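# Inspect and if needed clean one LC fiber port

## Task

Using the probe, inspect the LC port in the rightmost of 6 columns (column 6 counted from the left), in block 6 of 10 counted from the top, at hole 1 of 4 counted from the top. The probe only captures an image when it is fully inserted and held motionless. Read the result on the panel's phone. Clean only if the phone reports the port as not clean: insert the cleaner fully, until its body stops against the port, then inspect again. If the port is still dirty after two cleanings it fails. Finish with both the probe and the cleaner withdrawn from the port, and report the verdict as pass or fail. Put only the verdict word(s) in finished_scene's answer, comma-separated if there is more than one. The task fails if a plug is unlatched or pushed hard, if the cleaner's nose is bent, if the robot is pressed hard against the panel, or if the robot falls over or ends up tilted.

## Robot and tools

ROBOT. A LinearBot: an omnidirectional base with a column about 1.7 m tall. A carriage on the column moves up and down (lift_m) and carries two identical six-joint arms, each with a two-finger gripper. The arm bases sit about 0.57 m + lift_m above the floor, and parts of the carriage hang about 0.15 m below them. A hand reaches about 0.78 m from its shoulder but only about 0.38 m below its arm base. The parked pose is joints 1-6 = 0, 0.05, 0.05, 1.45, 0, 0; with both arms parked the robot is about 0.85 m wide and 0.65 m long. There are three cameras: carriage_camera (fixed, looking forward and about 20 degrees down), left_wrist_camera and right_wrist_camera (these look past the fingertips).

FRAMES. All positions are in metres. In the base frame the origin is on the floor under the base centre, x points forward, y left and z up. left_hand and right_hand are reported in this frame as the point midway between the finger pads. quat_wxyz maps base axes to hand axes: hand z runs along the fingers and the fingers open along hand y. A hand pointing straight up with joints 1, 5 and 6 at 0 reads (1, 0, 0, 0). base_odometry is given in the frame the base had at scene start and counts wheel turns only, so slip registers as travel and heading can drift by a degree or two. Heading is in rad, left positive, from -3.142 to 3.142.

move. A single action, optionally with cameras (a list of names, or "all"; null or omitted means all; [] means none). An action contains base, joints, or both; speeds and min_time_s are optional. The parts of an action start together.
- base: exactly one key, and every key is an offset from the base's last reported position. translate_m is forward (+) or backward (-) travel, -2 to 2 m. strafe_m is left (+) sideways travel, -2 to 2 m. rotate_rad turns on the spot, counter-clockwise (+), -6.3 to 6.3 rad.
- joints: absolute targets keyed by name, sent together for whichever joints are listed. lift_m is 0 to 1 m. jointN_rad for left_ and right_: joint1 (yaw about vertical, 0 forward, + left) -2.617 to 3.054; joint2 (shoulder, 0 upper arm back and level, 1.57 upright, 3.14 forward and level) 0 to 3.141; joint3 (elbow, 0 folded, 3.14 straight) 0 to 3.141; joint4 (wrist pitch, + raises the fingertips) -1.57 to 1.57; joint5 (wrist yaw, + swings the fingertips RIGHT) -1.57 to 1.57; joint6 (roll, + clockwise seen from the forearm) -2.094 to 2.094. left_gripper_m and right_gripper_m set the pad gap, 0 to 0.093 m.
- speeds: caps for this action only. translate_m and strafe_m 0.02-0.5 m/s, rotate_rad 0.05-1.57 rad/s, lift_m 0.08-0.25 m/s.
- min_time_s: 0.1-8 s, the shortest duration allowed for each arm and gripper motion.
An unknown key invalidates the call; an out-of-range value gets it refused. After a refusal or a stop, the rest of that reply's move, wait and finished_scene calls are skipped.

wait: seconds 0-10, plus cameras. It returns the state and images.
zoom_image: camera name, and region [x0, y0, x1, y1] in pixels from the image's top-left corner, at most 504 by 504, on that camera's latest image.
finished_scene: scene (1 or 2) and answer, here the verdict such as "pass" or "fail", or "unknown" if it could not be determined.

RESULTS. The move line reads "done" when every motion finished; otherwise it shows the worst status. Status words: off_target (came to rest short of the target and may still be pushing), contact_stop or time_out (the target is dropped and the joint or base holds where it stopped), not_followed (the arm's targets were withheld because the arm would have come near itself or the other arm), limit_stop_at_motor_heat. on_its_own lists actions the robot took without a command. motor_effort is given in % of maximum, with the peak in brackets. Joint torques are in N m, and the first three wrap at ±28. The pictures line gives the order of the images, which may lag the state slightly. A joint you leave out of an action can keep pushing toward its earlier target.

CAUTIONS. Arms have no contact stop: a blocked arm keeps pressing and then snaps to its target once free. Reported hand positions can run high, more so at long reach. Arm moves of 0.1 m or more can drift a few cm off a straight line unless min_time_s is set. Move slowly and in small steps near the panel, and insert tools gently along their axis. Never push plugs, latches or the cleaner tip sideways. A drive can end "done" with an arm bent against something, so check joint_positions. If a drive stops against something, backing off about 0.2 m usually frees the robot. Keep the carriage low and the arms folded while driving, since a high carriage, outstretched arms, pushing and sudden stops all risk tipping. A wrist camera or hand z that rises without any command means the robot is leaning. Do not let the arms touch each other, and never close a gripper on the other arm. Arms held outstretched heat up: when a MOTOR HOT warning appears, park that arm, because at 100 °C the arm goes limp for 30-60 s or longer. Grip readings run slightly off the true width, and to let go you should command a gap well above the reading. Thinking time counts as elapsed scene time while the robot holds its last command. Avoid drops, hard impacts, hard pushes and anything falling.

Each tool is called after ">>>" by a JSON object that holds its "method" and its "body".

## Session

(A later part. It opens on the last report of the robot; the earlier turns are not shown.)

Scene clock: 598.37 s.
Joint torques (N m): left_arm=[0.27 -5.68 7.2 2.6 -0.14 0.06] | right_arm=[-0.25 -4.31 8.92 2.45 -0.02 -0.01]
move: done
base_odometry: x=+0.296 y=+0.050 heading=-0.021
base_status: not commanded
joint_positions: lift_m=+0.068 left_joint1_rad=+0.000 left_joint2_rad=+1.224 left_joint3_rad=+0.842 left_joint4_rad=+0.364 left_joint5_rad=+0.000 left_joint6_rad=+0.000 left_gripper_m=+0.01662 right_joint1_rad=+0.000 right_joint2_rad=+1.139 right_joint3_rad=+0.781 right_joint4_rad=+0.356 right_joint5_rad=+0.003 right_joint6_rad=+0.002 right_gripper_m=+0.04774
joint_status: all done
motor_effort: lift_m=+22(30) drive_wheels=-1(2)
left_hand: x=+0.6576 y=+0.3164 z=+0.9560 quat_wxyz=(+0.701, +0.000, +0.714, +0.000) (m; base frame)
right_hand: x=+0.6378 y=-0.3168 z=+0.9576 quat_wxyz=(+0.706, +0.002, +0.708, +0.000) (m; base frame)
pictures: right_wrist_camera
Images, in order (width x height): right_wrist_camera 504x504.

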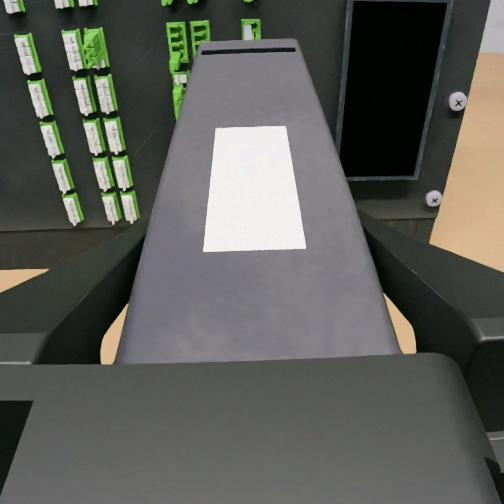

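>>> {"method": "move", "body": {"joints": {"right_joint1_rad":-0.0095}, "cameras": ["right_wrist_camera"]}}

>>> {"method": "zoom_image", "body": {"camera": "right_wrist_camera", "region": [210, 0, 280, 50]}}

Scene clock: 607.17 s.
Joint torques (N m): left_arm=[0.25 -5.7 7.2 2.6 -0.14 0.07] | right_arm=[-0.08 -4.34 8.94 2.44 -0.01 -0.02]
move: done
base_odometry: x=+0.296 y=+0.050 heading=-0.021
base_status: not commanded
joint_positions: lift_m=+0.068 left_joint1_rad=+0.000 left_joint2_rad=+1.224 left_joint3_rad=+0.842 left_joint4_rad=+0.364 left_joint5_rad=+0.000 left_joint6_rad=+0.000 left_gripper_m=+0.01662 right_joint1_rad=-0.003 right_joint2_rad=+1.139 right_joint3_rad=+0.781 right_joint4_rad=+0.356 right_joint5_rad=+0.003 right_joint6_rad=+0.002 right_gripper_m=+0.04774
joint_status: all done
motor_effort: lift_m=+28(29) drive_wheels=-2(2)
left_hand: x=+0.6576 y=+0.3164 z=+0.9560 quat_wxyz=(+0.701, +0.000, +0.714, +0.000) (m; base frame)
right_hand: x=+0.6378 y=-0.3180 z=+0.9576 quat_wxyz=(+0.706, +0.003, +0.708, -0.001) (m; base frame)
pictures: right_wrist_camera
Images, in order (width x height): right_wrist_camera 504x504.

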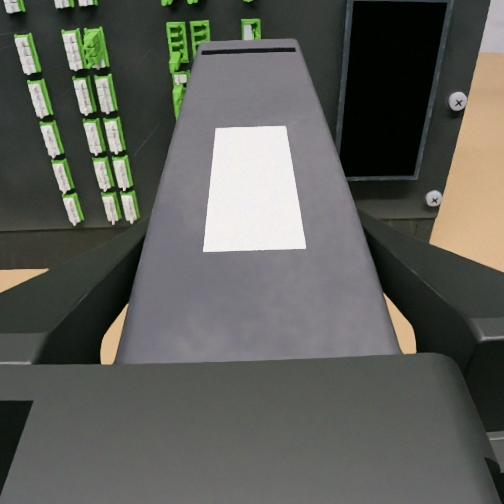

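Scaled by 7.200 from the camera's 504x504 image, which has a finer 720x720 frame.

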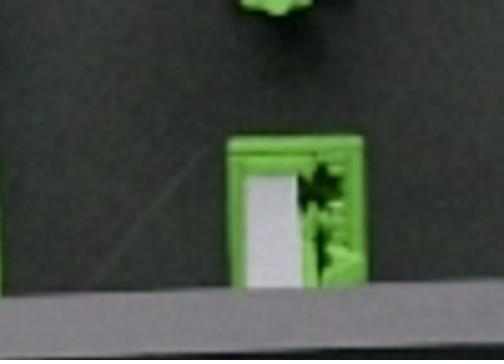

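>>> {"method": "move", "body": {"joints": {"right_joint1_rad":-0.011}, "cameras": ["right_wrist_camera"]}}

>>> {"method": "zoom_image", "body": {"camera": "right_wrist_camera", "region": [210, 0, 280, 50]}}

Scene clock: 615.63 s.
Joint torques (N m): left_arm=[0.28 -5.71 7.21 2.6 -0.14 0.06] | right_arm=[-0.23 -4.34 8.94 2.44 -0.01 -0.02]
move: done
base_odometry: x=+0.296 y=+0.050 heading=-0.021
base_status: not commanded
joint_positions: lift_m=+0.068 left_joint1_rad=+0.000 left_joint2_rad=+1.224 left_joint3_rad=+0.842 left_joint4_rad=+0.364 left_joint5_rad=+0.000 left_joint6_rad=+0.000 left_gripper_m=+0.01662 right_joint1_rad=-0.003 right_joint2_rad=+1.139 right_joint3_rad=+0.781 right_joint4_rad=+0.356 right_joint5_rad=+0.003 right_joint6_rad=+0.002 right_gripper_m=+0.04774
joint_status: all done
motor_effort: lift_m=+26(28) drive_wheels=-1(2)
left_hand: x=+0.6576 y=+0.3164 z=+0.9560 quat_wxyz=(+0.701, +0.000, +0.714, +0.000) (m; base frame)
right_hand: x=+0.6378 y=-0.3180 z=+0.9576 quat_wxyz=(+0.706, +0.003, +0.708, -0.001) (m; base frame)
pictures: right_wrist_camera
Images, in order (width x height): right_wrist_camera 504x504.

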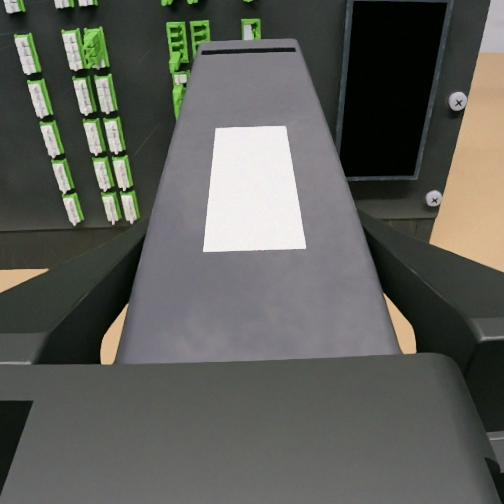

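Scaled by 7.200 from the camera's 504x504 image, which has a finer 720x720 frame.

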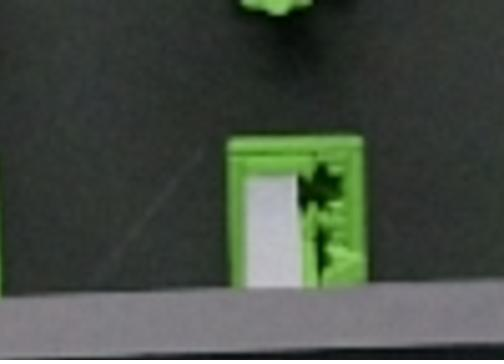

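>>> {"method": "move", "body": {"joints": {"right_joint1_rad":-0.0125}, "cameras": ["right_wrist_camera"]}}

>>> {"method": "zoom_image", "body": {"camera": "right_wrist_camera", "region": [210, 0, 280, 50]}}

Scene clock: 623.33 s.
Joint torques (N m): left_arm=[0.27 -5.68 7.21 2.61 -0.14 0.07] | right_arm=[-0.38 -4.36 8.94 2.44 -0.01 0]
move: done
base_odometry: x=+0.296 y=+0.050 heading=-0.021
base_status: not commanded
joint_positions: lift_m=+0.068 left_joint1_rad=+0.000 left_joint2_rad=+1.224 left_joint3_rad=+0.842 left_joint4_rad=+0.364 left_joint5_rad=+0.000 left_joint6_rad=+0.000 left_gripper_m=+0.01662 right_joint1_rad=-0.003 right_joint2_rad=+1.139 right_joint3_rad=+0.781 right_joint4_rad=+0.356 right_joint5_rad=+0.003 right_joint6_rad=+0.002 right_gripper_m=+0.04774
joint_status: all done
motor_effort: lift_m=+26(29) drive_wheels=-1(2)
left_hand: x=+0.6576 y=+0.3164 z=+0.9560 quat_wxyz=(+0.701, +0.000, +0.714, +0.000) (m; base frame)
right_hand: x=+0.6378 y=-0.3180 z=+0.9576 quat_wxyz=(+0.706, +0.003, +0.708, -0.001) (m; base frame)
pictures: right_wrist_camera
Images, in order (width x height): right_wrist_camera 504x504.

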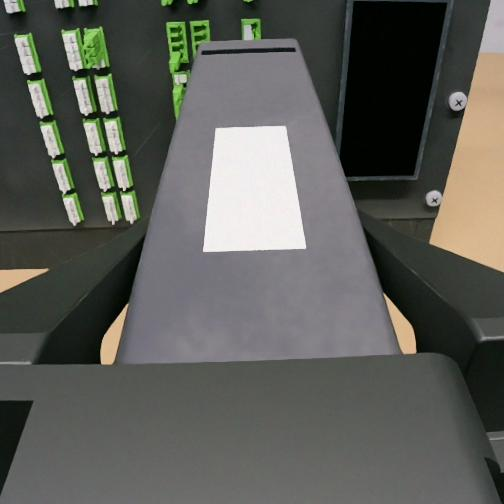

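Scaled by 7.200 from the camera's 504x504 image, which has a finer 720x720 frame.

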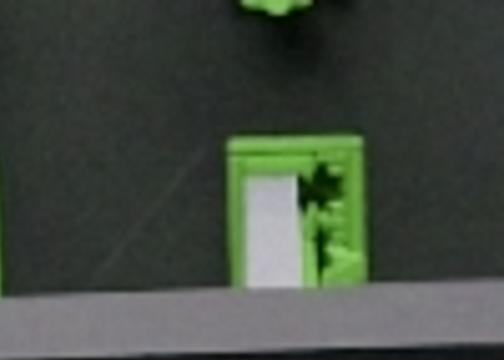

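>>> {"method": "move", "body": {"joints": {"right_joint1_rad":-0.0142}, "cameras": ["right_wrist_camera"]}}

>>> {"method": "zoom_image", "body": {"camera": "right_wrist_camera", "region": [210, 0, 280, 50]}}

Scene clock: 630.87 s.
Joint torques (N m): left_arm=[0.25 -5.68 7.21 2.61 -0.14 0.07] | right_arm=[-0.28 -4.37 8.96 2.45 -0.01 -0.01]
move: done
base_odometry: x=+0.296 y=+0.050 heading=-0.021
base_status: not commanded
joint_positions: lift_m=+0.068 left_joint1_rad=+0.000 left_joint2_rad=+1.224 left_joint3_rad=+0.842 left_joint4_rad=+0.364 left_joint5_rad=+0.000 left_joint6_rad=+0.000 left_gripper_m=+0.01662 right_joint1_rad=-0.006 right_joint2_rad=+1.139 right_joint3_rad=+0.781 right_joint4_rad=+0.356 right_joint5_rad=+0.003 right_joint6_rad=+0.002 right_gripper_m=+0.04774
joint_status: all done
motor_effort: lift_m=+27(30) drive_wheels=-1(2)
left_hand: x=+0.6576 y=+0.3164 z=+0.9560 quat_wxyz=(+0.701, +0.000, +0.714, +0.000) (m; base frame)
right_hand: x=+0.6378 y=-0.3193 z=+0.9576 quat_wxyz=(+0.706, +0.004, +0.708, -0.002) (m; base frame)
pictures: right_wrist_camera
Images, in order (width x height): right_wrist_camera 504x504.

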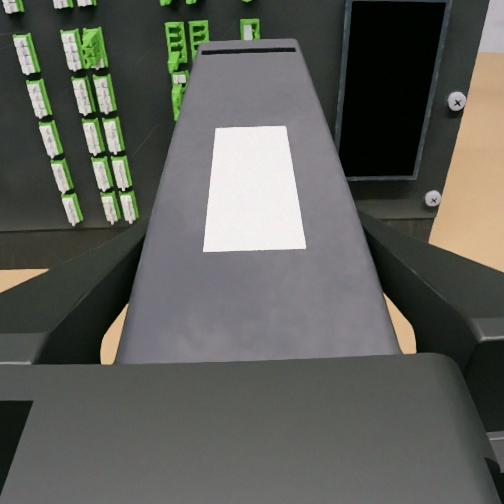

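Scaled by 7.200 from the camera's 504x504 image, which has a finer 720x720 frame.

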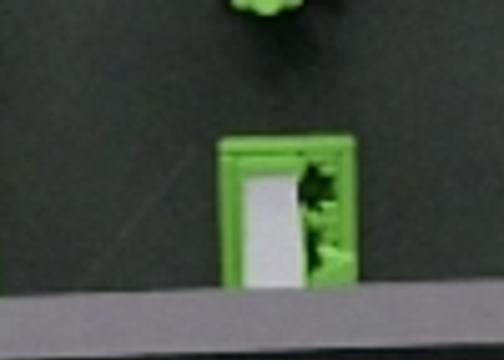

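>>> {"method": "move", "body": {"base": {"translate_m":0.005}, "speeds": {"translate_m":0.02}, "cameras": ["right_wrist_camera"]}}

>>> {"method": "zoom_image", "body": {"camera": "right_wrist_camera", "region": [210, 0, 280, 50]}}

Scene clock: 654.47 s.
Joint torques (N m): left_arm=[0.25 -5.72 7.2 2.61 -0.14 0.07] | right_arm=[-0.25 -4.34 8.94 2.45 -0.01 0]
move: done
base_odometry: x=+0.301 y=+0.050 heading=-0.021
base_status: done
joint_positions: lift_m=+0.068 left_joint1_rad=+0.000 left_joint2_rad=+1.224 left_joint3_rad=+0.842 left_joint4_rad=+0.364 left_joint5_rad=+0.000 left_joint6_rad=+0.000 left_gripper_m=+0.01662 right_joint1_rad=-0.006 right_joint2_rad=+1.139 right_joint3_rad=+0.781 right_joint4_rad=+0.356 right_joint5_rad=+0.003 right_joint6_rad=+0.002 right_gripper_m=+0.04774
joint_status: not commanded
motor_effort: lift_m=+26(29) drive_wheels=+0(7)
left_hand: x=+0.6576 y=+0.3164 z=+0.9560 quat_wxyz=(+0.701, +0.000, +0.714, +0.000) (m; base frame)
right_hand: x=+0.6379 y=-0.3193 z=+0.9575 quat_wxyz=(+0.706, +0.004, +0.708, -0.002) (m; base frame)
pictures: right_wrist_camera
Images, in order (width x height): right_wrist_camera 504x504.

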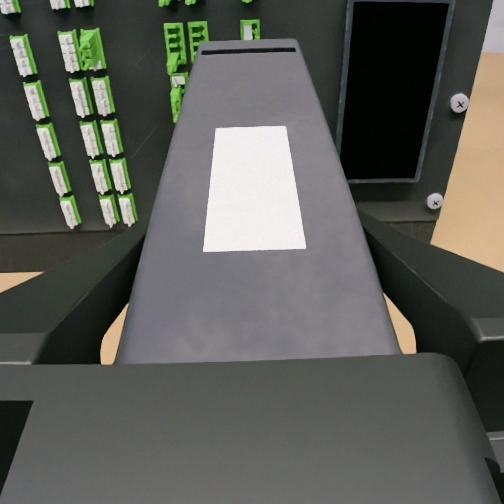

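Scaled by 7.200 from the camera's 504x504 image, which has a finer 720x720 frame.

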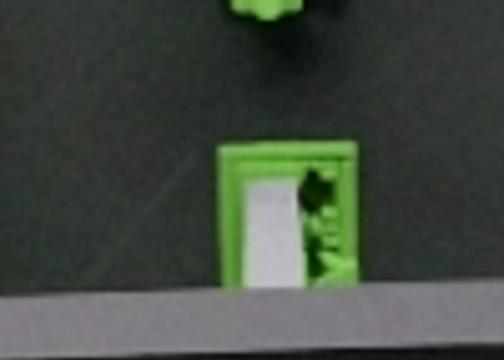

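>>> {"method": "move", "body": {"base": {"translate_m":0.004}, "speeds": {"translate_m":0.02}, "cameras": ["right_wrist_camera"]}}

>>> {"method": "zoom_image", "body": {"camera": "right_wrist_camera", "region": [210, 0, 280, 50]}}

Scene clock: 664.50 s.
Joint torques (N m): left_arm=[0.25 -5.71 7.21 2.61 -0.14 0.07] | right_arm=[-0.24 -4.4 8.92 2.45 -0.01 -0.01]
move: done
base_odometry: x=+0.305 y=+0.050 heading=-0.021
base_status: done
joint_positions: lift_m=+0.068 left_joint1_rad=+0.000 left_joint2_rad=+1.224 left_joint3_rad=+0.842 left_joint4_rad=+0.364 left_joint5_rad=+0.000 left_joint6_rad=+0.000 left_gripper_m=+0.01662 right_joint1_rad=-0.006 right_joint2_rad=+1.139 right_joint3_rad=+0.781 right_joint4_rad=+0.355 right_joint5_rad=+0.003 right_joint6_rad=+0.002 right_gripper_m=+0.04774
joint_status: not commanded
motor_effort: lift_m=+28(29) drive_wheels=-5(7)
left_hand: x=+0.6576 y=+0.3164 z=+0.9560 quat_wxyz=(+0.701, +0.000, +0.714, +0.000) (m; base frame)
right_hand: x=+0.6379 y=-0.3193 z=+0.9573 quat_wxyz=(+0.706, +0.004, +0.708, -0.002) (m; base frame)
pictures: right_wrist_camera
Images, in order (width x height): right_wrist_camera 504x504.

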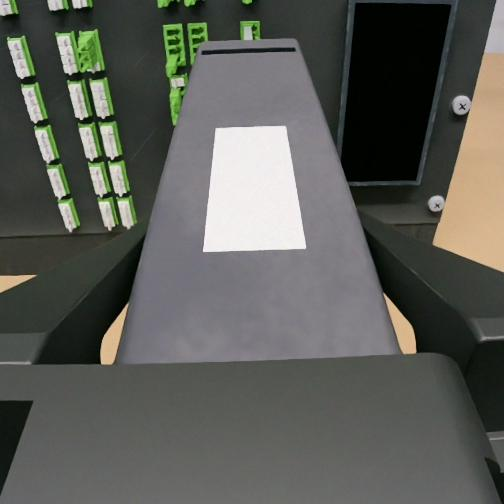

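Scaled by 7.200 from the camera's 504x504 image, which has a finer 720x720 frame.

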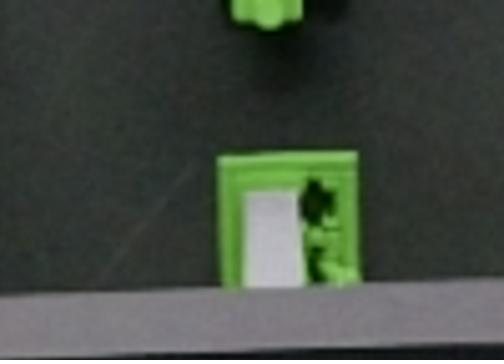

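>>> {"method": "move", "body": {"base": {"translate_m":0.008}, "speeds": {"translate_m":0.02}, "cameras": ["right_wrist_camera","carriage_camera"]}}

>>> {"method": "zoom_image", "body": {"camera": "right_wrist_camera", "region": [210, 0, 280, 50]}}

Scene clock: 673.90 s.
Joint torques (N m): left_arm=[0.27 -5.74 7.23 2.61 -0.14 0.06] | right_arm=[-0.23 -2.43 8.96 2.71 -0.02 -0.02]
move: done
base_odometry: x=+0.313 y=+0.050 heading=-0.020
base_status: done
joint_positions: lift_m=+0.068 left_joint1_rad=+0.000 left_joint2_rad=+1.224 left_joint3_rad=+0.842 left_joint4_rad=+0.364 left_joint5_rad=+0.000 left_joint6_rad=+0.000 left_gripper_m=+0.01662 right_joint1_rad=-0.006 right_joint2_rad=+1.119 right_joint3_rad=+0.781 right_joint4_rad=+0.328 right_joint5_rad=+0.003 right_joint6_rad=+0.002 right_gripper_m=+0.04774
joint_status: not commanded
motor_effort: lift_m=+28(29) drive_wheels=+3(9)
left_hand: x=+0.6576 y=+0.3164 z=+0.9560 quat_wxyz=(+0.701, +0.000, +0.714, +0.000) (m; base frame)
right_hand: x=+0.6336 y=-0.3193 z=+0.9583 quat_wxyz=(+0.703, +0.004, +0.711, -0.002) (m; base frame)
pictures: carriage_camera, right_wrist_camera
Images, in order (width x height): carriage_camera 504x504, right_wrist_camera 504x504.

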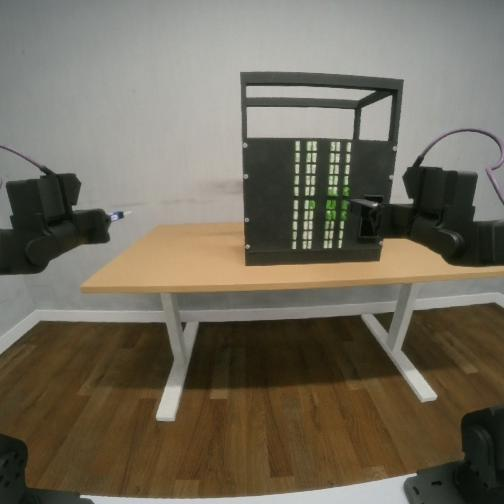

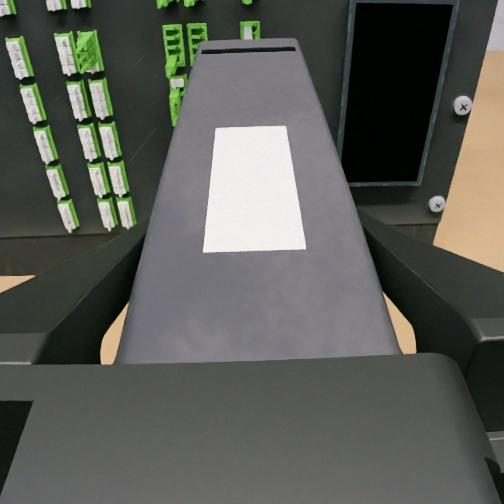

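Scaled by 7.200 from the camera's 504x504 image, which has a finer 720x720 frame.

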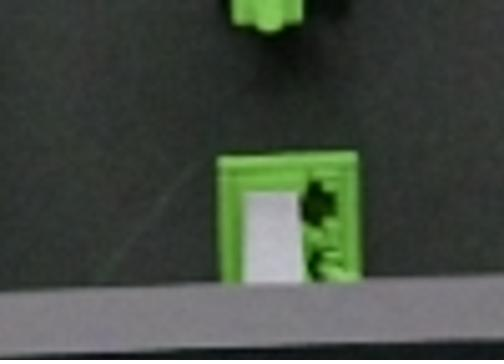

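>>> {"method": "zoom_image", "body": {"camera": "carriage_camera", "region": [310, 170, 410, 260]}}

Scaled by 5.040 from the camera's 504x504 image, which has a finer 720x720 frame.

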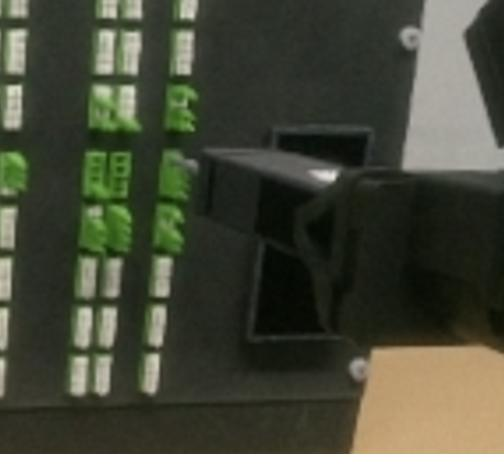

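>>> {"method": "move", "body": {"joints": {"lift_m":0.067}, "cameras": ["right_wrist_camera"]}}

>>> {"method": "zoom_image", "body": {"camera": "right_wrist_camera", "region": [210, 0, 280, 50]}}

>>> {"method": "move", "body": {"joints": {"lift_m":0.069}, "cameras": ["right_wrist_camera"]}}

>>> {"method": "zoom_image", "body": {"camera": "right_wrist_camera", "region": [210, 0, 280, 50]}}

Scene clock: 723.30 s.
Joint torques (N m): left_arm=[0.27 -5.67 7.19 2.61 -0.15 0.07] | right_arm=[-0.23 -2.39 9.06 2.69 -0.02 -0.01]
move: done
base_odometry: x=+0.313 y=+0.050 heading=-0.020
base_status: not commanded
joint_positions: lift_m=+0.067 left_joint1_rad=+0.000 left_joint2_rad=+1.224 left_joint3_rad=+0.842 left_joint4_rad=+0.364 left_joint5_rad=+0.000 left_joint6_rad=+0.000 left_gripper_m=+0.01662 right_joint1_rad=-0.006 right_joint2_rad=+1.119 right_joint3_rad=+0.781 right_joint4_rad=+0.329 right_joint5_rad=+0.003 right_joint6_rad=+0.002 right_gripper_m=+0.04774
joint_status: all done
motor_effort: lift_m=+29(30) drive_wheels=+4(4)
left_hand: x=+0.6577 y=+0.3164 z=+0.9546 quat_wxyz=(+0.700, +0.000, +0.714, +0.000) (m; base frame)
right_hand: x=+0.6336 y=-0.3193 z=+0.9574 quat_wxyz=(+0.704, +0.004, +0.710, -0.002) (m; base frame)
pictures: right_wrist_camera
Images, in order (width x height): right_wrist_camera 504x504.

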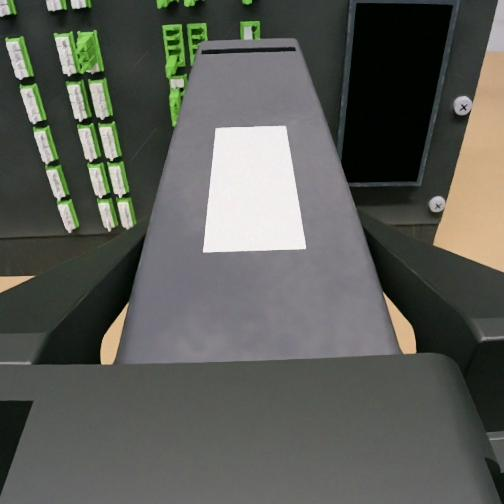

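Scaled by 7.200 from the camera's 504x504 image, which has a finer 720x720 frame.

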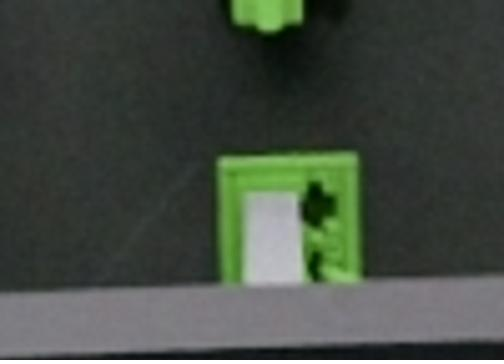

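Scene clock: 723.67 s.
Joint torques (N m): left_arm=[0.27 -5.75 7.21 2.59 -0.15 0.07] | right_arm=[-0.28 -2.4 9.03 2.73 -0.01 -0.01]
move: done
base_odometry: x=+0.313 y=+0.050 heading=-0.020
base_status: not commanded
joint_positions: lift_m=+0.069 left_joint1_rad=+0.000 left_joint2_rad=+1.224 left_joint3_rad=+0.842 left_joint4_rad=+0.365 left_joint5_rad=+0.000 left_joint6_rad=+0.000 left_gripper_m=+0.01662 right_joint1_rad=-0.006 right_joint2_rad=+1.119 right_joint3_rad=+0.781 right_joint4_rad=+0.327 right_joint5_rad=+0.003 right_joint6_rad=+0.002 right_gripper_m=+0.04774
joint_status: all done
motor_effort: lift_m=+28(34) drive_wheels=+3(4)
left_hand: x=+0.6577 y=+0.3164 z=+0.9567 quat_wxyz=(+0.701, +0.000, +0.713, +0.000) (m; base frame)
right_hand: x=+0.6336 y=-0.3193 z=+0.9585 quat_wxyz=(+0.703, +0.004, +0.711, -0.002) (m; base frame)
pictures: right_wrist_camera
Images, in order (width x height): right_wrist_camera 504x504.

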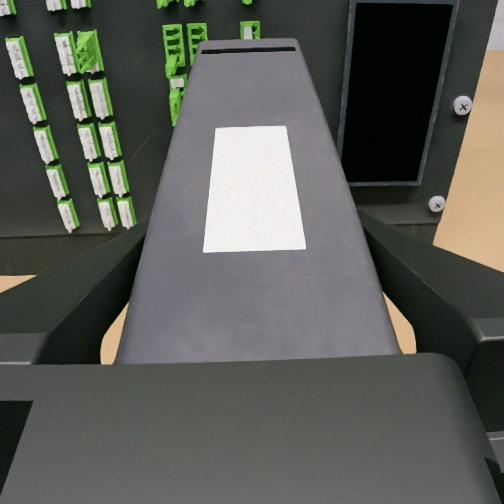

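Scaled by 7.200 from the camera's 504x504 image, which has a finer 720x720 frame.

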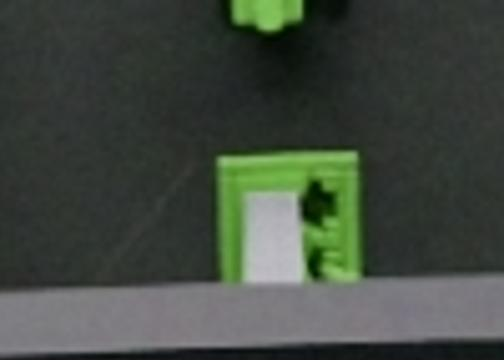

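>>> {"method": "move", "body": {"joints": {"lift_m":0.068}, "base": {"translate_m":0.004}, "speeds": {"translate_m":0.02}, "cameras": ["right_wrist_camera"]}}

>>> {"method": "zoom_image", "body": {"camera": "right_wrist_camera", "region": [210, 0, 280, 50]}}

Scene clock: 738.73 s.
Joint torques (N m): left_arm=[0.24 -5.7 7.2 2.61 -0.14 0.07] | right_arm=[-0.23 -0.79 9.31 2.85 -0.02 -0.01]
move: done
base_odometry: x=+0.317 y=+0.050 heading=-0.020
base_status: done
joint_positions: lift_m=+0.068 left_joint1_rad=+0.000 left_joint2_rad=+1.224 left_joint3_rad=+0.842 left_joint4_rad=+0.364 left_joint5_rad=+0.000 left_joint6_rad=+0.000 left_gripper_m=+0.01662 right_joint1_rad=-0.006 right_joint2_rad=+1.103 right_joint3_rad=+0.777 right_joint4_rad=+0.313 right_joint5_rad=+0.003 right_joint6_rad=+0.002 right_gripper_m=+0.04774
joint_status: all done
motor_effort: lift_m=+29(31) drive_wheels=+4(11)
left_hand: x=+0.6577 y=+0.3164 z=+0.9557 quat_wxyz=(+0.701, +0.000, +0.714, +0.000) (m; base frame)
right_hand: x=+0.6300 y=-0.3192 z=+0.9586 quat_wxyz=(+0.702, +0.004, +0.712, -0.002) (m; base frame)
pictures: right_wrist_camera
Images, in order (width x height): right_wrist_camera 504x504.

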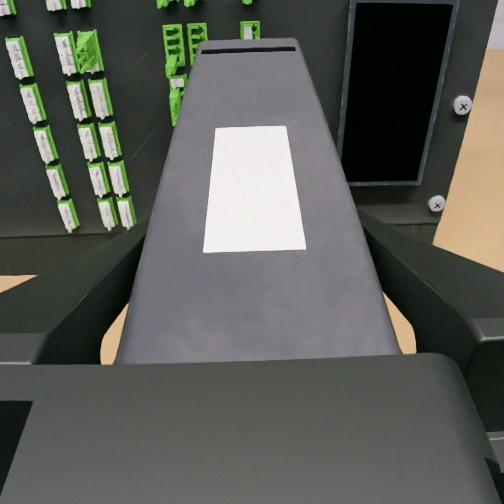

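Scaled by 7.200 from the camera's 504x504 image, which has a finer 720x720 frame.

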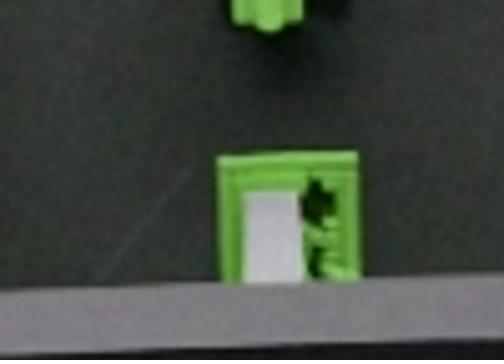

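>>> {"method": "wait", "body": {"seconds": 2, "cameras": ["right_wrist_camera","carriage_camera"]}}

>>> {"method": "zoom_image", "body": {"camera": "right_wrist_camera", "region": [320, 0, 504, 220]}}

>>> {"method": "zoom_image", "body": {"camera": "carriage_camera", "region": [320, 180, 390, 240]}}

Scene clock: 756.53 s.
Joint torques (N m): left_arm=[0.24 -5.71 7.23 2.6 -0.14 0.07] | right_arm=[-0.25 -0.8 9.33 2.85 -0.01 0]
base_odometry: x=+0.317 y=+0.050 heading=-0.020
base_status: done
joint_positions: lift_m=+0.068 left_joint1_rad=+0.000 left_joint2_rad=+1.224 left_joint3_rad=+0.842 left_joint4_rad=+0.364 left_joint5_rad=+0.000 left_joint6_rad=+0.000 left_gripper_m=+0.01662 right_joint1_rad=-0.006 right_joint2_rad=+1.103 right_joint3_rad=+0.777 right_joint4_rad=+0.313 right_joint5_rad=+0.003 right_joint6_rad=+0.002 right_gripper_m=+0.04774
joint_status: all done
motor_effort: lift_m=+28(31) drive_wheels=+4(11)
left_hand: x=+0.6577 y=+0.3164 z=+0.9557 quat_wxyz=(+0.701, +0.000, +0.714, +0.000) (m; base frame)
right_hand: x=+0.6300 y=-0.3192 z=+0.9586 quat_wxyz=(+0.702, +0.004, +0.712, -0.002) (m; base frame)
wait: 2.00 s; at rest from the start
pictures: carriage_camera, right_wrist_camera
Images, in order (width x height): carriage_camera 504x504, right_wrist_camera 504x504.

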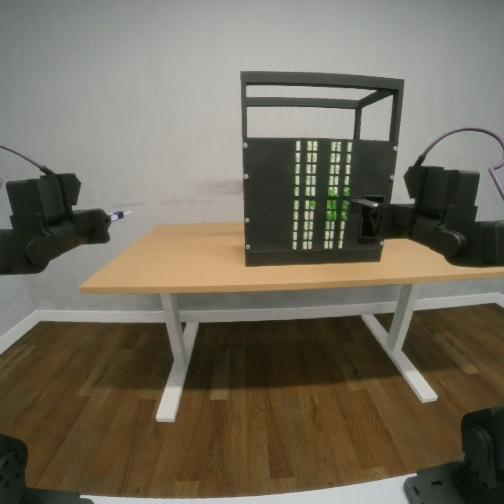

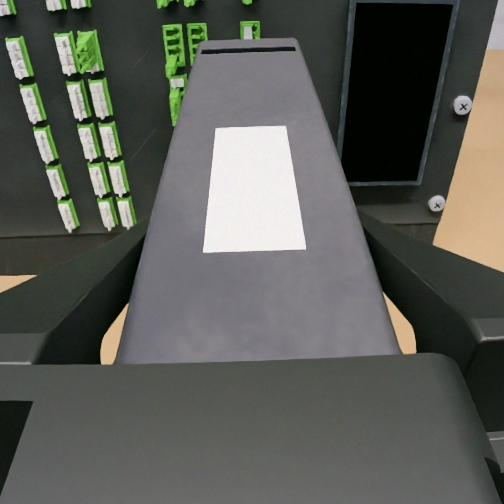

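Scaled by 2.291 from the camera's 504x504 image, which has a finer 720x720 frame.

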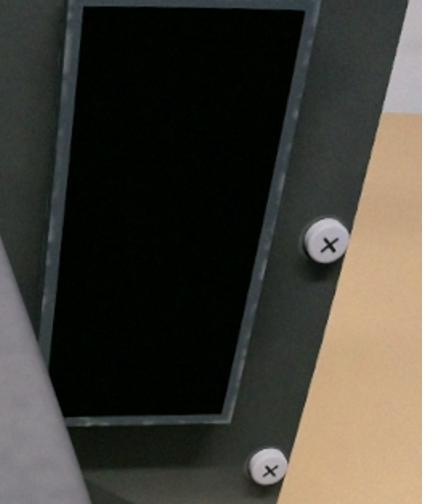

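Scaled by 7.200 from the camera's 504x504 image, which has a finer 720x720 frame.

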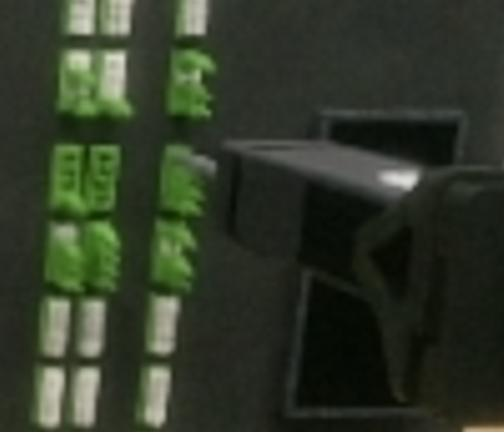

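>>> {"method": "move", "body": {"base": {"translate_m":-0.005}, "speeds": {"translate_m":0.02}, "cameras": ["right_wrist_camera"]}}

>>> {"method": "zoom_image", "body": {"camera": "right_wrist_camera", "region": [210, 0, 280, 50]}}

>>> {"method": "move", "body": {"joints": {"right_joint4_rad":0.46}, "cameras": ["right_wrist_camera"]}}

>>> {"method": "zoom_image", "body": {"camera": "right_wrist_camera", "region": [210, 0, 280, 50]}}

Scene clock: 816.17 s.
Joint torques (N m): left_arm=[0.28 -5.74 7.35 2.61 -0.15 0.07] | right_arm=[-0.25 -2.91 9.28 2.62 -0.03 -0.01]
move: done
MOTOR HOT: joint 4 (wrist pitch) of the right arm reports 76 °C; the controller stops that arm at 100 °C. To cool a motor, set the load down, stop pushing, or move to a pose that needs little force.
base_odometry: x=+0.312 y=+0.051 heading=-0.020
base_status: done
joint_positions: lift_m=+0.068 left_joint1_rad=+0.000 left_joint2_rad=+1.224 left_joint3_rad=+0.842 left_joint4_rad=+0.364 left_joint5_rad=+0.000 left_joint6_rad=+0.000 left_gripper_m=+0.01662 right_joint1_rad=-0.006 right_joint2_rad=+1.124 right_joint3_rad=+0.777 right_joint4_rad=+0.339 right_joint5_rad=+0.003 right_joint6_rad=+0.002 right_gripper_m=+0.04774
joint_status: not commanded
motor_effort: lift_m=+29(31) drive_wheels=+1(8)
left_hand: x=+0.6577 y=+0.3164 z=+0.9557 quat_wxyz=(+0.701, +0.000, +0.714, +0.000) (m; base frame)
right_hand: x=+0.6345 y=-0.3193 z=+0.9571 quat_wxyz=(+0.704, +0.004, +0.710, -0.002) (m; base frame)
pictures: right_wrist_camera
Images, in order (width x height): right_wrist_camera 504x504.

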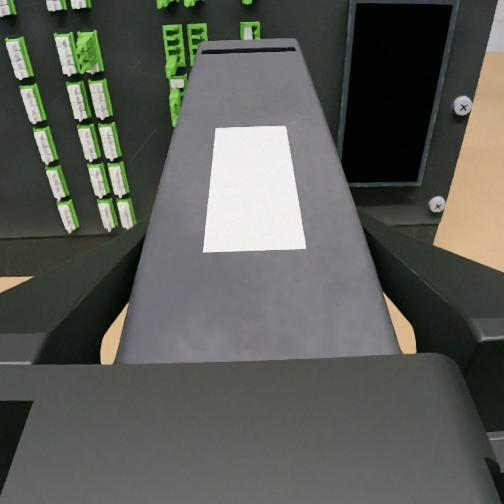

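Scaled by 7.200 from the camera's 504x504 image, which has a finer 720x720 frame.

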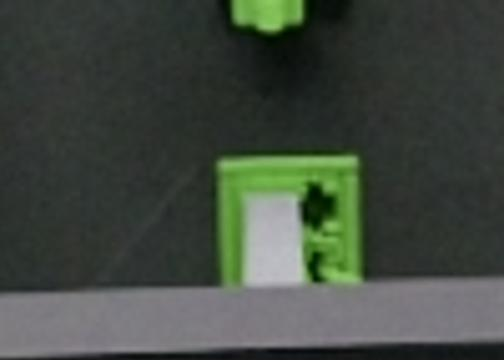

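Scene clock: 816.67 s.
Joint torques (N m): left_arm=[0.27 -5.7 7.21 2.6 -0.15 0.07] | right_arm=[-0.23 -2.89 9.29 2.93 -0.01 -0.02]
move: off_target
MOTOR HOT: still on. Joint 4 (wrist pitch) of the right arm reports 76 °C.
base_odometry: x=+0.312 y=+0.051 heading=-0.020
base_status: not commanded
joint_positions: lift_m=+0.068 left_joint1_rad=+0.000 left_joint2_rad=+1.224 left_joint3_rad=+0.842 left_joint4_rad=+0.364 left_joint5_rad=+0.000 left_joint6_rad=+0.000 left_gripper_m=+0.01662 right_joint1_rad=-0.006 right_joint2_rad=+1.124 right_joint3_rad=+0.777 right_joint4_rad=+0.343 right_joint5_rad=+0.003 right_joint6_rad=+0.002 right_gripper_m=+0.04774
joint_status: right_joint4_rad off_target (ended at +0.343, target +0.460)
motor_effort: lift_m=+30(31) drive_wheels=+1(1)
left_hand: x=+0.6577 y=+0.3164 z=+0.9557 quat_wxyz=(+0.701, +0.000, +0.714, +0.000) (m; base frame)
right_hand: x=+0.6345 y=-0.3193 z=+0.9581 quat_wxyz=(+0.706, +0.004, +0.708, -0.002) (m; base frame)
pictures: right_wrist_camera
Images, in order (width x height): right_wrist_camera 504x504.

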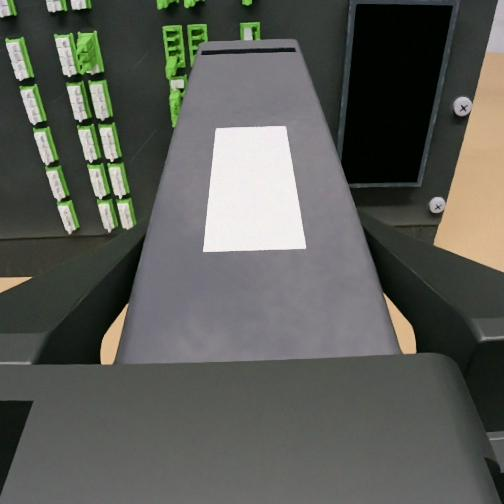

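Scaled by 7.200 from the camera's 504x504 image, which has a finer 720x720 frame.

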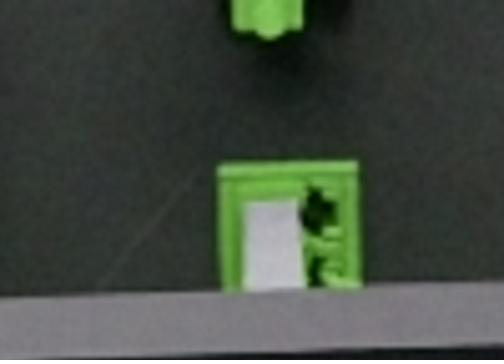

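>>> {"method": "move", "body": {"base": {"translate_m":0.004}, "speeds": {"translate_m":0.02}, "joints": {"right_joint4_rad":0.5}, "cameras": ["right_wrist_camera"]}}

>>> {"method": "zoom_image", "body": {"camera": "right_wrist_camera", "region": [210, 0, 280, 50]}}

Scene clock: 824.57 s.
Joint torques (N m): left_arm=[0.25 -5.65 7.21 2.61 -0.15 0.06] | right_arm=[-0.23 -1.37 9.99 3.33 0 -0.01]
move: off_target
MOTOR HOT: still on. Joint 4 (wrist pitch) of the right arm reports 74 °C.
base_odometry: x=+0.315 y=+0.051 heading=-0.020
base_status: done
joint_positions: lift_m=+0.068 left_joint1_rad=+0.000 left_joint2_rad=+1.224 left_joint3_rad=+0.842 left_joint4_rad=+0.364 left_joint5_rad=+0.000 left_joint6_rad=+0.000 left_gripper_m=+0.01662 right_joint1_rad=-0.006 right_joint2_rad=+1.109 right_joint3_rad=+0.770 right_joint4_rad=+0.340 right_joint5_rad=+0.003 right_joint6_rad=+0.002 right_gripper_m=+0.04774
joint_status: right_joint4_rad off_target (ended at +0.340, target +0.500)
motor_effort: lift_m=+30(30) drive_wheels=+4(10)
left_hand: x=+0.6577 y=+0.3164 z=+0.9557 quat_wxyz=(+0.701, +0.000, +0.714, +0.000) (m; base frame)
right_hand: x=+0.6311 y=-0.3192 z=+0.9594 quat_wxyz=(+0.707, +0.004, +0.707, -0.002) (m; base frame)
pictures: right_wrist_camera
Images, in order (width x height): right_wrist_camera 504x504.

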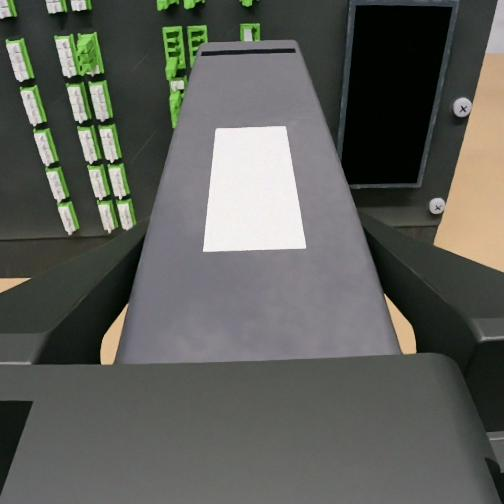

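Scaled by 7.200 from the camera's 504x504 image, which has a finer 720x720 frame.

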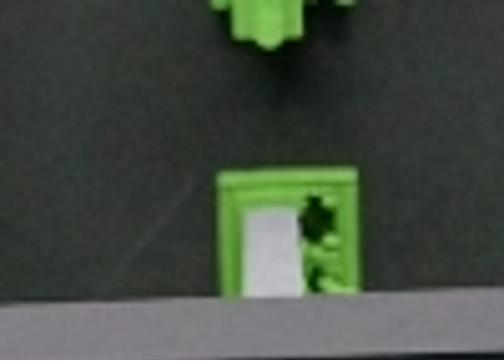

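>>> {"method": "move", "body": {"base": {"translate_m":-0.010}, "speeds": {"translate_m":0.02}, "joints": {"right_joint4_rad":0.43}, "cameras": ["right_wrist_camera"]}}

>>> {"method": "zoom_image", "body": {"camera": "right_wrist_camera", "region": [210, 0, 280, 50]}}

Scene clock: 844.93 s.
Joint torques (N m): left_arm=[0.27 -5.72 7.21 2.6 -0.15 0.07] | right_arm=[-0.25 -4.08 10.02 2.43 -0.01 -0.01]
move: off_target
MOTOR HOT: still on. Joint 4 (wrist pitch) of the right arm reports 76 °C.
base_odometry: x=+0.305 y=+0.051 heading=-0.020
base_status: done
joint_positions: lift_m=+0.068 left_joint1_rad=+0.000 left_joint2_rad=+1.224 left_joint3_rad=+0.842 left_joint4_rad=+0.364 left_joint5_rad=+0.000 left_joint6_rad=+0.000 left_gripper_m=+0.01662 right_joint1_rad=-0.006 right_joint2_rad=+1.136 right_joint3_rad=+0.770 right_joint4_rad=+0.368 right_joint5_rad=+0.003 right_joint6_rad=+0.002 right_gripper_m=+0.04774
joint_status: right_joint4_rad off_target (ended at +0.368, target +0.430)
motor_effort: lift_m=+27(31) drive_wheels=-1(8)
left_hand: x=+0.6577 y=+0.3164 z=+0.9557 quat_wxyz=(+0.701, +0.000, +0.714, +0.000) (m; base frame)
right_hand: x=+0.6369 y=-0.3193 z=+0.9558 quat_wxyz=(+0.708, +0.004, +0.707, -0.002) (m; base frame)
pictures: right_wrist_camera
Images, in order (width x height): right_wrist_camera 504x504.

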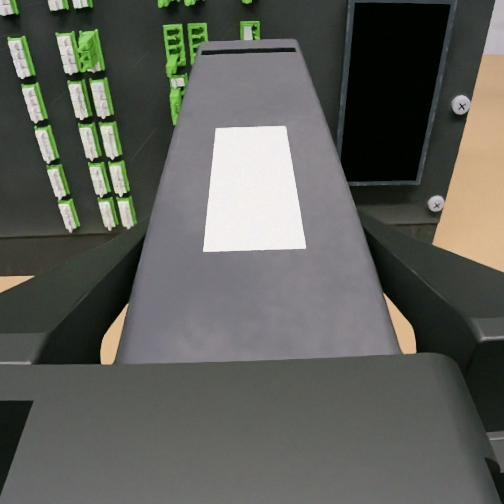

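Scaled by 7.200 from the camera's 504x504 image, which has a finer 720x720 frame.

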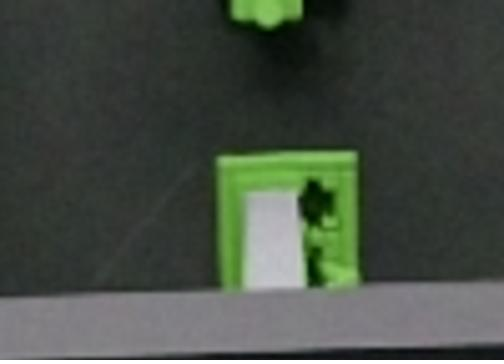

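>>> {"method": "move", "body": {"joints": {"lift_m":0.0705}, "cameras": ["right_wrist_camera"]}}

>>> {"method": "zoom_image", "body": {"camera": "right_wrist_camera", "region": [210, 0, 280, 50]}}

>>> {"method": "move", "body": {"joints": {"lift_m":0.0655}, "cameras": ["right_wrist_camera"]}}

>>> {"method": "zoom_image", "body": {"camera": "right_wrist_camera", "region": [210, 0, 280, 50]}}

Scene clock: 858.27 s.
Joint torques (N m): left_arm=[0.27 -5.71 7.21 2.58 -0.14 0.07] | right_arm=[-0.27 -4.25 9.99 2.44 -0.01 -0.01]
move: done
MOTOR HOT: still on. Joint 4 (wrist pitch) of the right arm reports 73 °C.
base_odometry: x=+0.305 y=+0.051 heading=-0.020
base_status: not commanded
joint_positions: lift_m=+0.070 left_joint1_rad=+0.000 left_joint2_rad=+1.224 left_joint3_rad=+0.842 left_joint4_rad=+0.366 left_joint5_rad=+0.000 left_joint6_rad=+0.000 left_gripper_m=+0.01662 right_joint1_rad=-0.006 right_joint2_rad=+1.138 right_joint3_rad=+0.770 right_joint4_rad=+0.366 right_joint5_rad=+0.003 right_joint6_rad=+0.002 right_gripper_m=+0.04774
joint_status: all done
motor_effort: lift_m=+29(34) drive_wheels=-2(2)
left_hand: x=+0.6577 y=+0.3164 z=+0.9586 quat_wxyz=(+0.701, +0.000, +0.713, +0.000) (m; base frame)
right_hand: x=+0.6372 y=-0.3193 z=+0.9570 quat_wxyz=(+0.706, +0.004, +0.708, -0.002) (m; base frame)
pictures: right_wrist_camera
Images, in order (width x height): right_wrist_camera 504x504.

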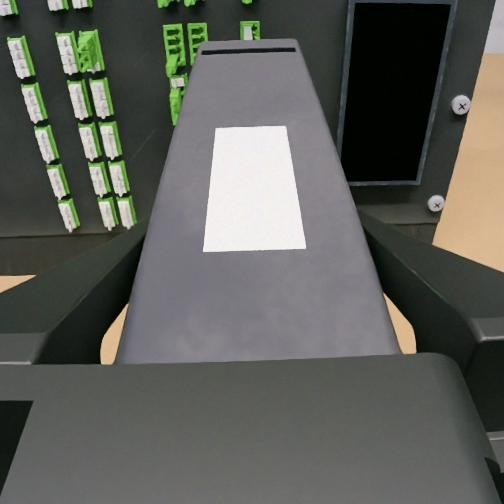

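Scaled by 7.200 from the camera's 504x504 image, which has a finer 720x720 frame.

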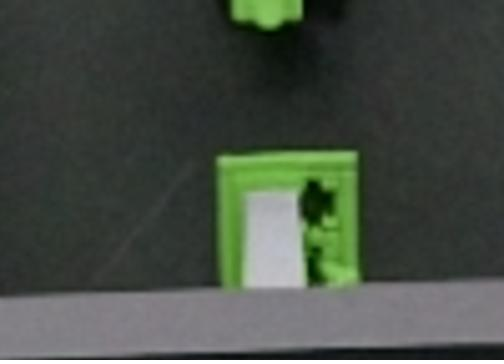

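Scene clock: 858.70 s.
Joint torques (N m): left_arm=[0.27 -5.74 7.24 2.65 -0.14 0.06] | right_arm=[-0.24 -4.22 9.96 2.37 -0.01 -0.01]
move: done
MOTOR HOT: still on. Joint 4 (wrist pitch) of the right arm reports 73 °C.
base_odometry: x=+0.305 y=+0.051 heading=-0.020
base_status: not commanded
joint_positions: lift_m=+0.066 left_joint1_rad=+0.000 left_joint2_rad=+1.224 left_joint3_rad=+0.842 left_joint4_rad=+0.362 left_joint5_rad=+0.000 left_joint6_rad=+0.000 left_gripper_m=+0.01662 right_joint1_rad=-0.006 right_joint2_rad=+1.138 right_joint3_rad=+0.770 right_joint4_rad=+0.374 right_joint5_rad=+0.003 right_joint6_rad=+0.002 right_gripper_m=+0.04774
joint_status: all done
motor_effort: lift_m=+29(32) drive_wheels=-3(3)
left_hand: x=+0.6577 y=+0.3164 z=+0.9528 quat_wxyz=(+0.700, +0.000, +0.714, +0.000) (m; base frame)
right_hand: x=+0.6372 y=-0.3193 z=+0.9543 quat_wxyz=(+0.709, +0.004, +0.705, -0.002) (m; base frame)
pictures: right_wrist_camera
Images, in order (width x height): right_wrist_camera 504x504.

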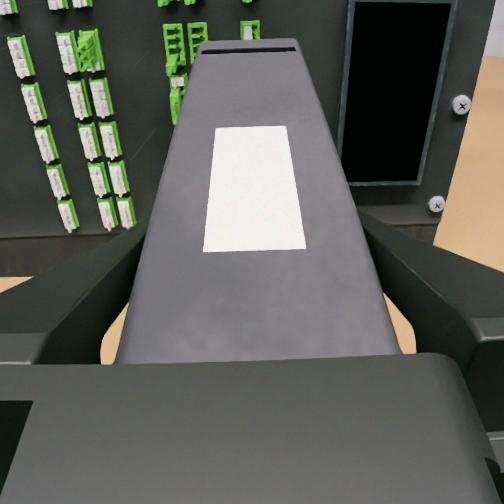

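Scaled by 7.200 from the camera's 504x504 image, which has a finer 720x720 frame.

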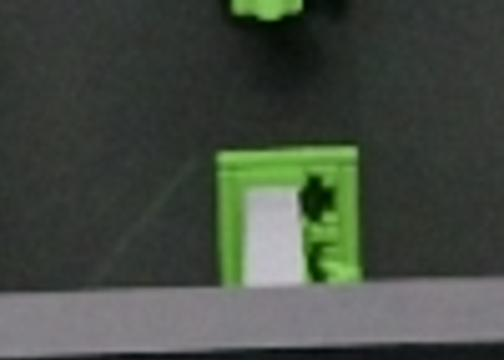

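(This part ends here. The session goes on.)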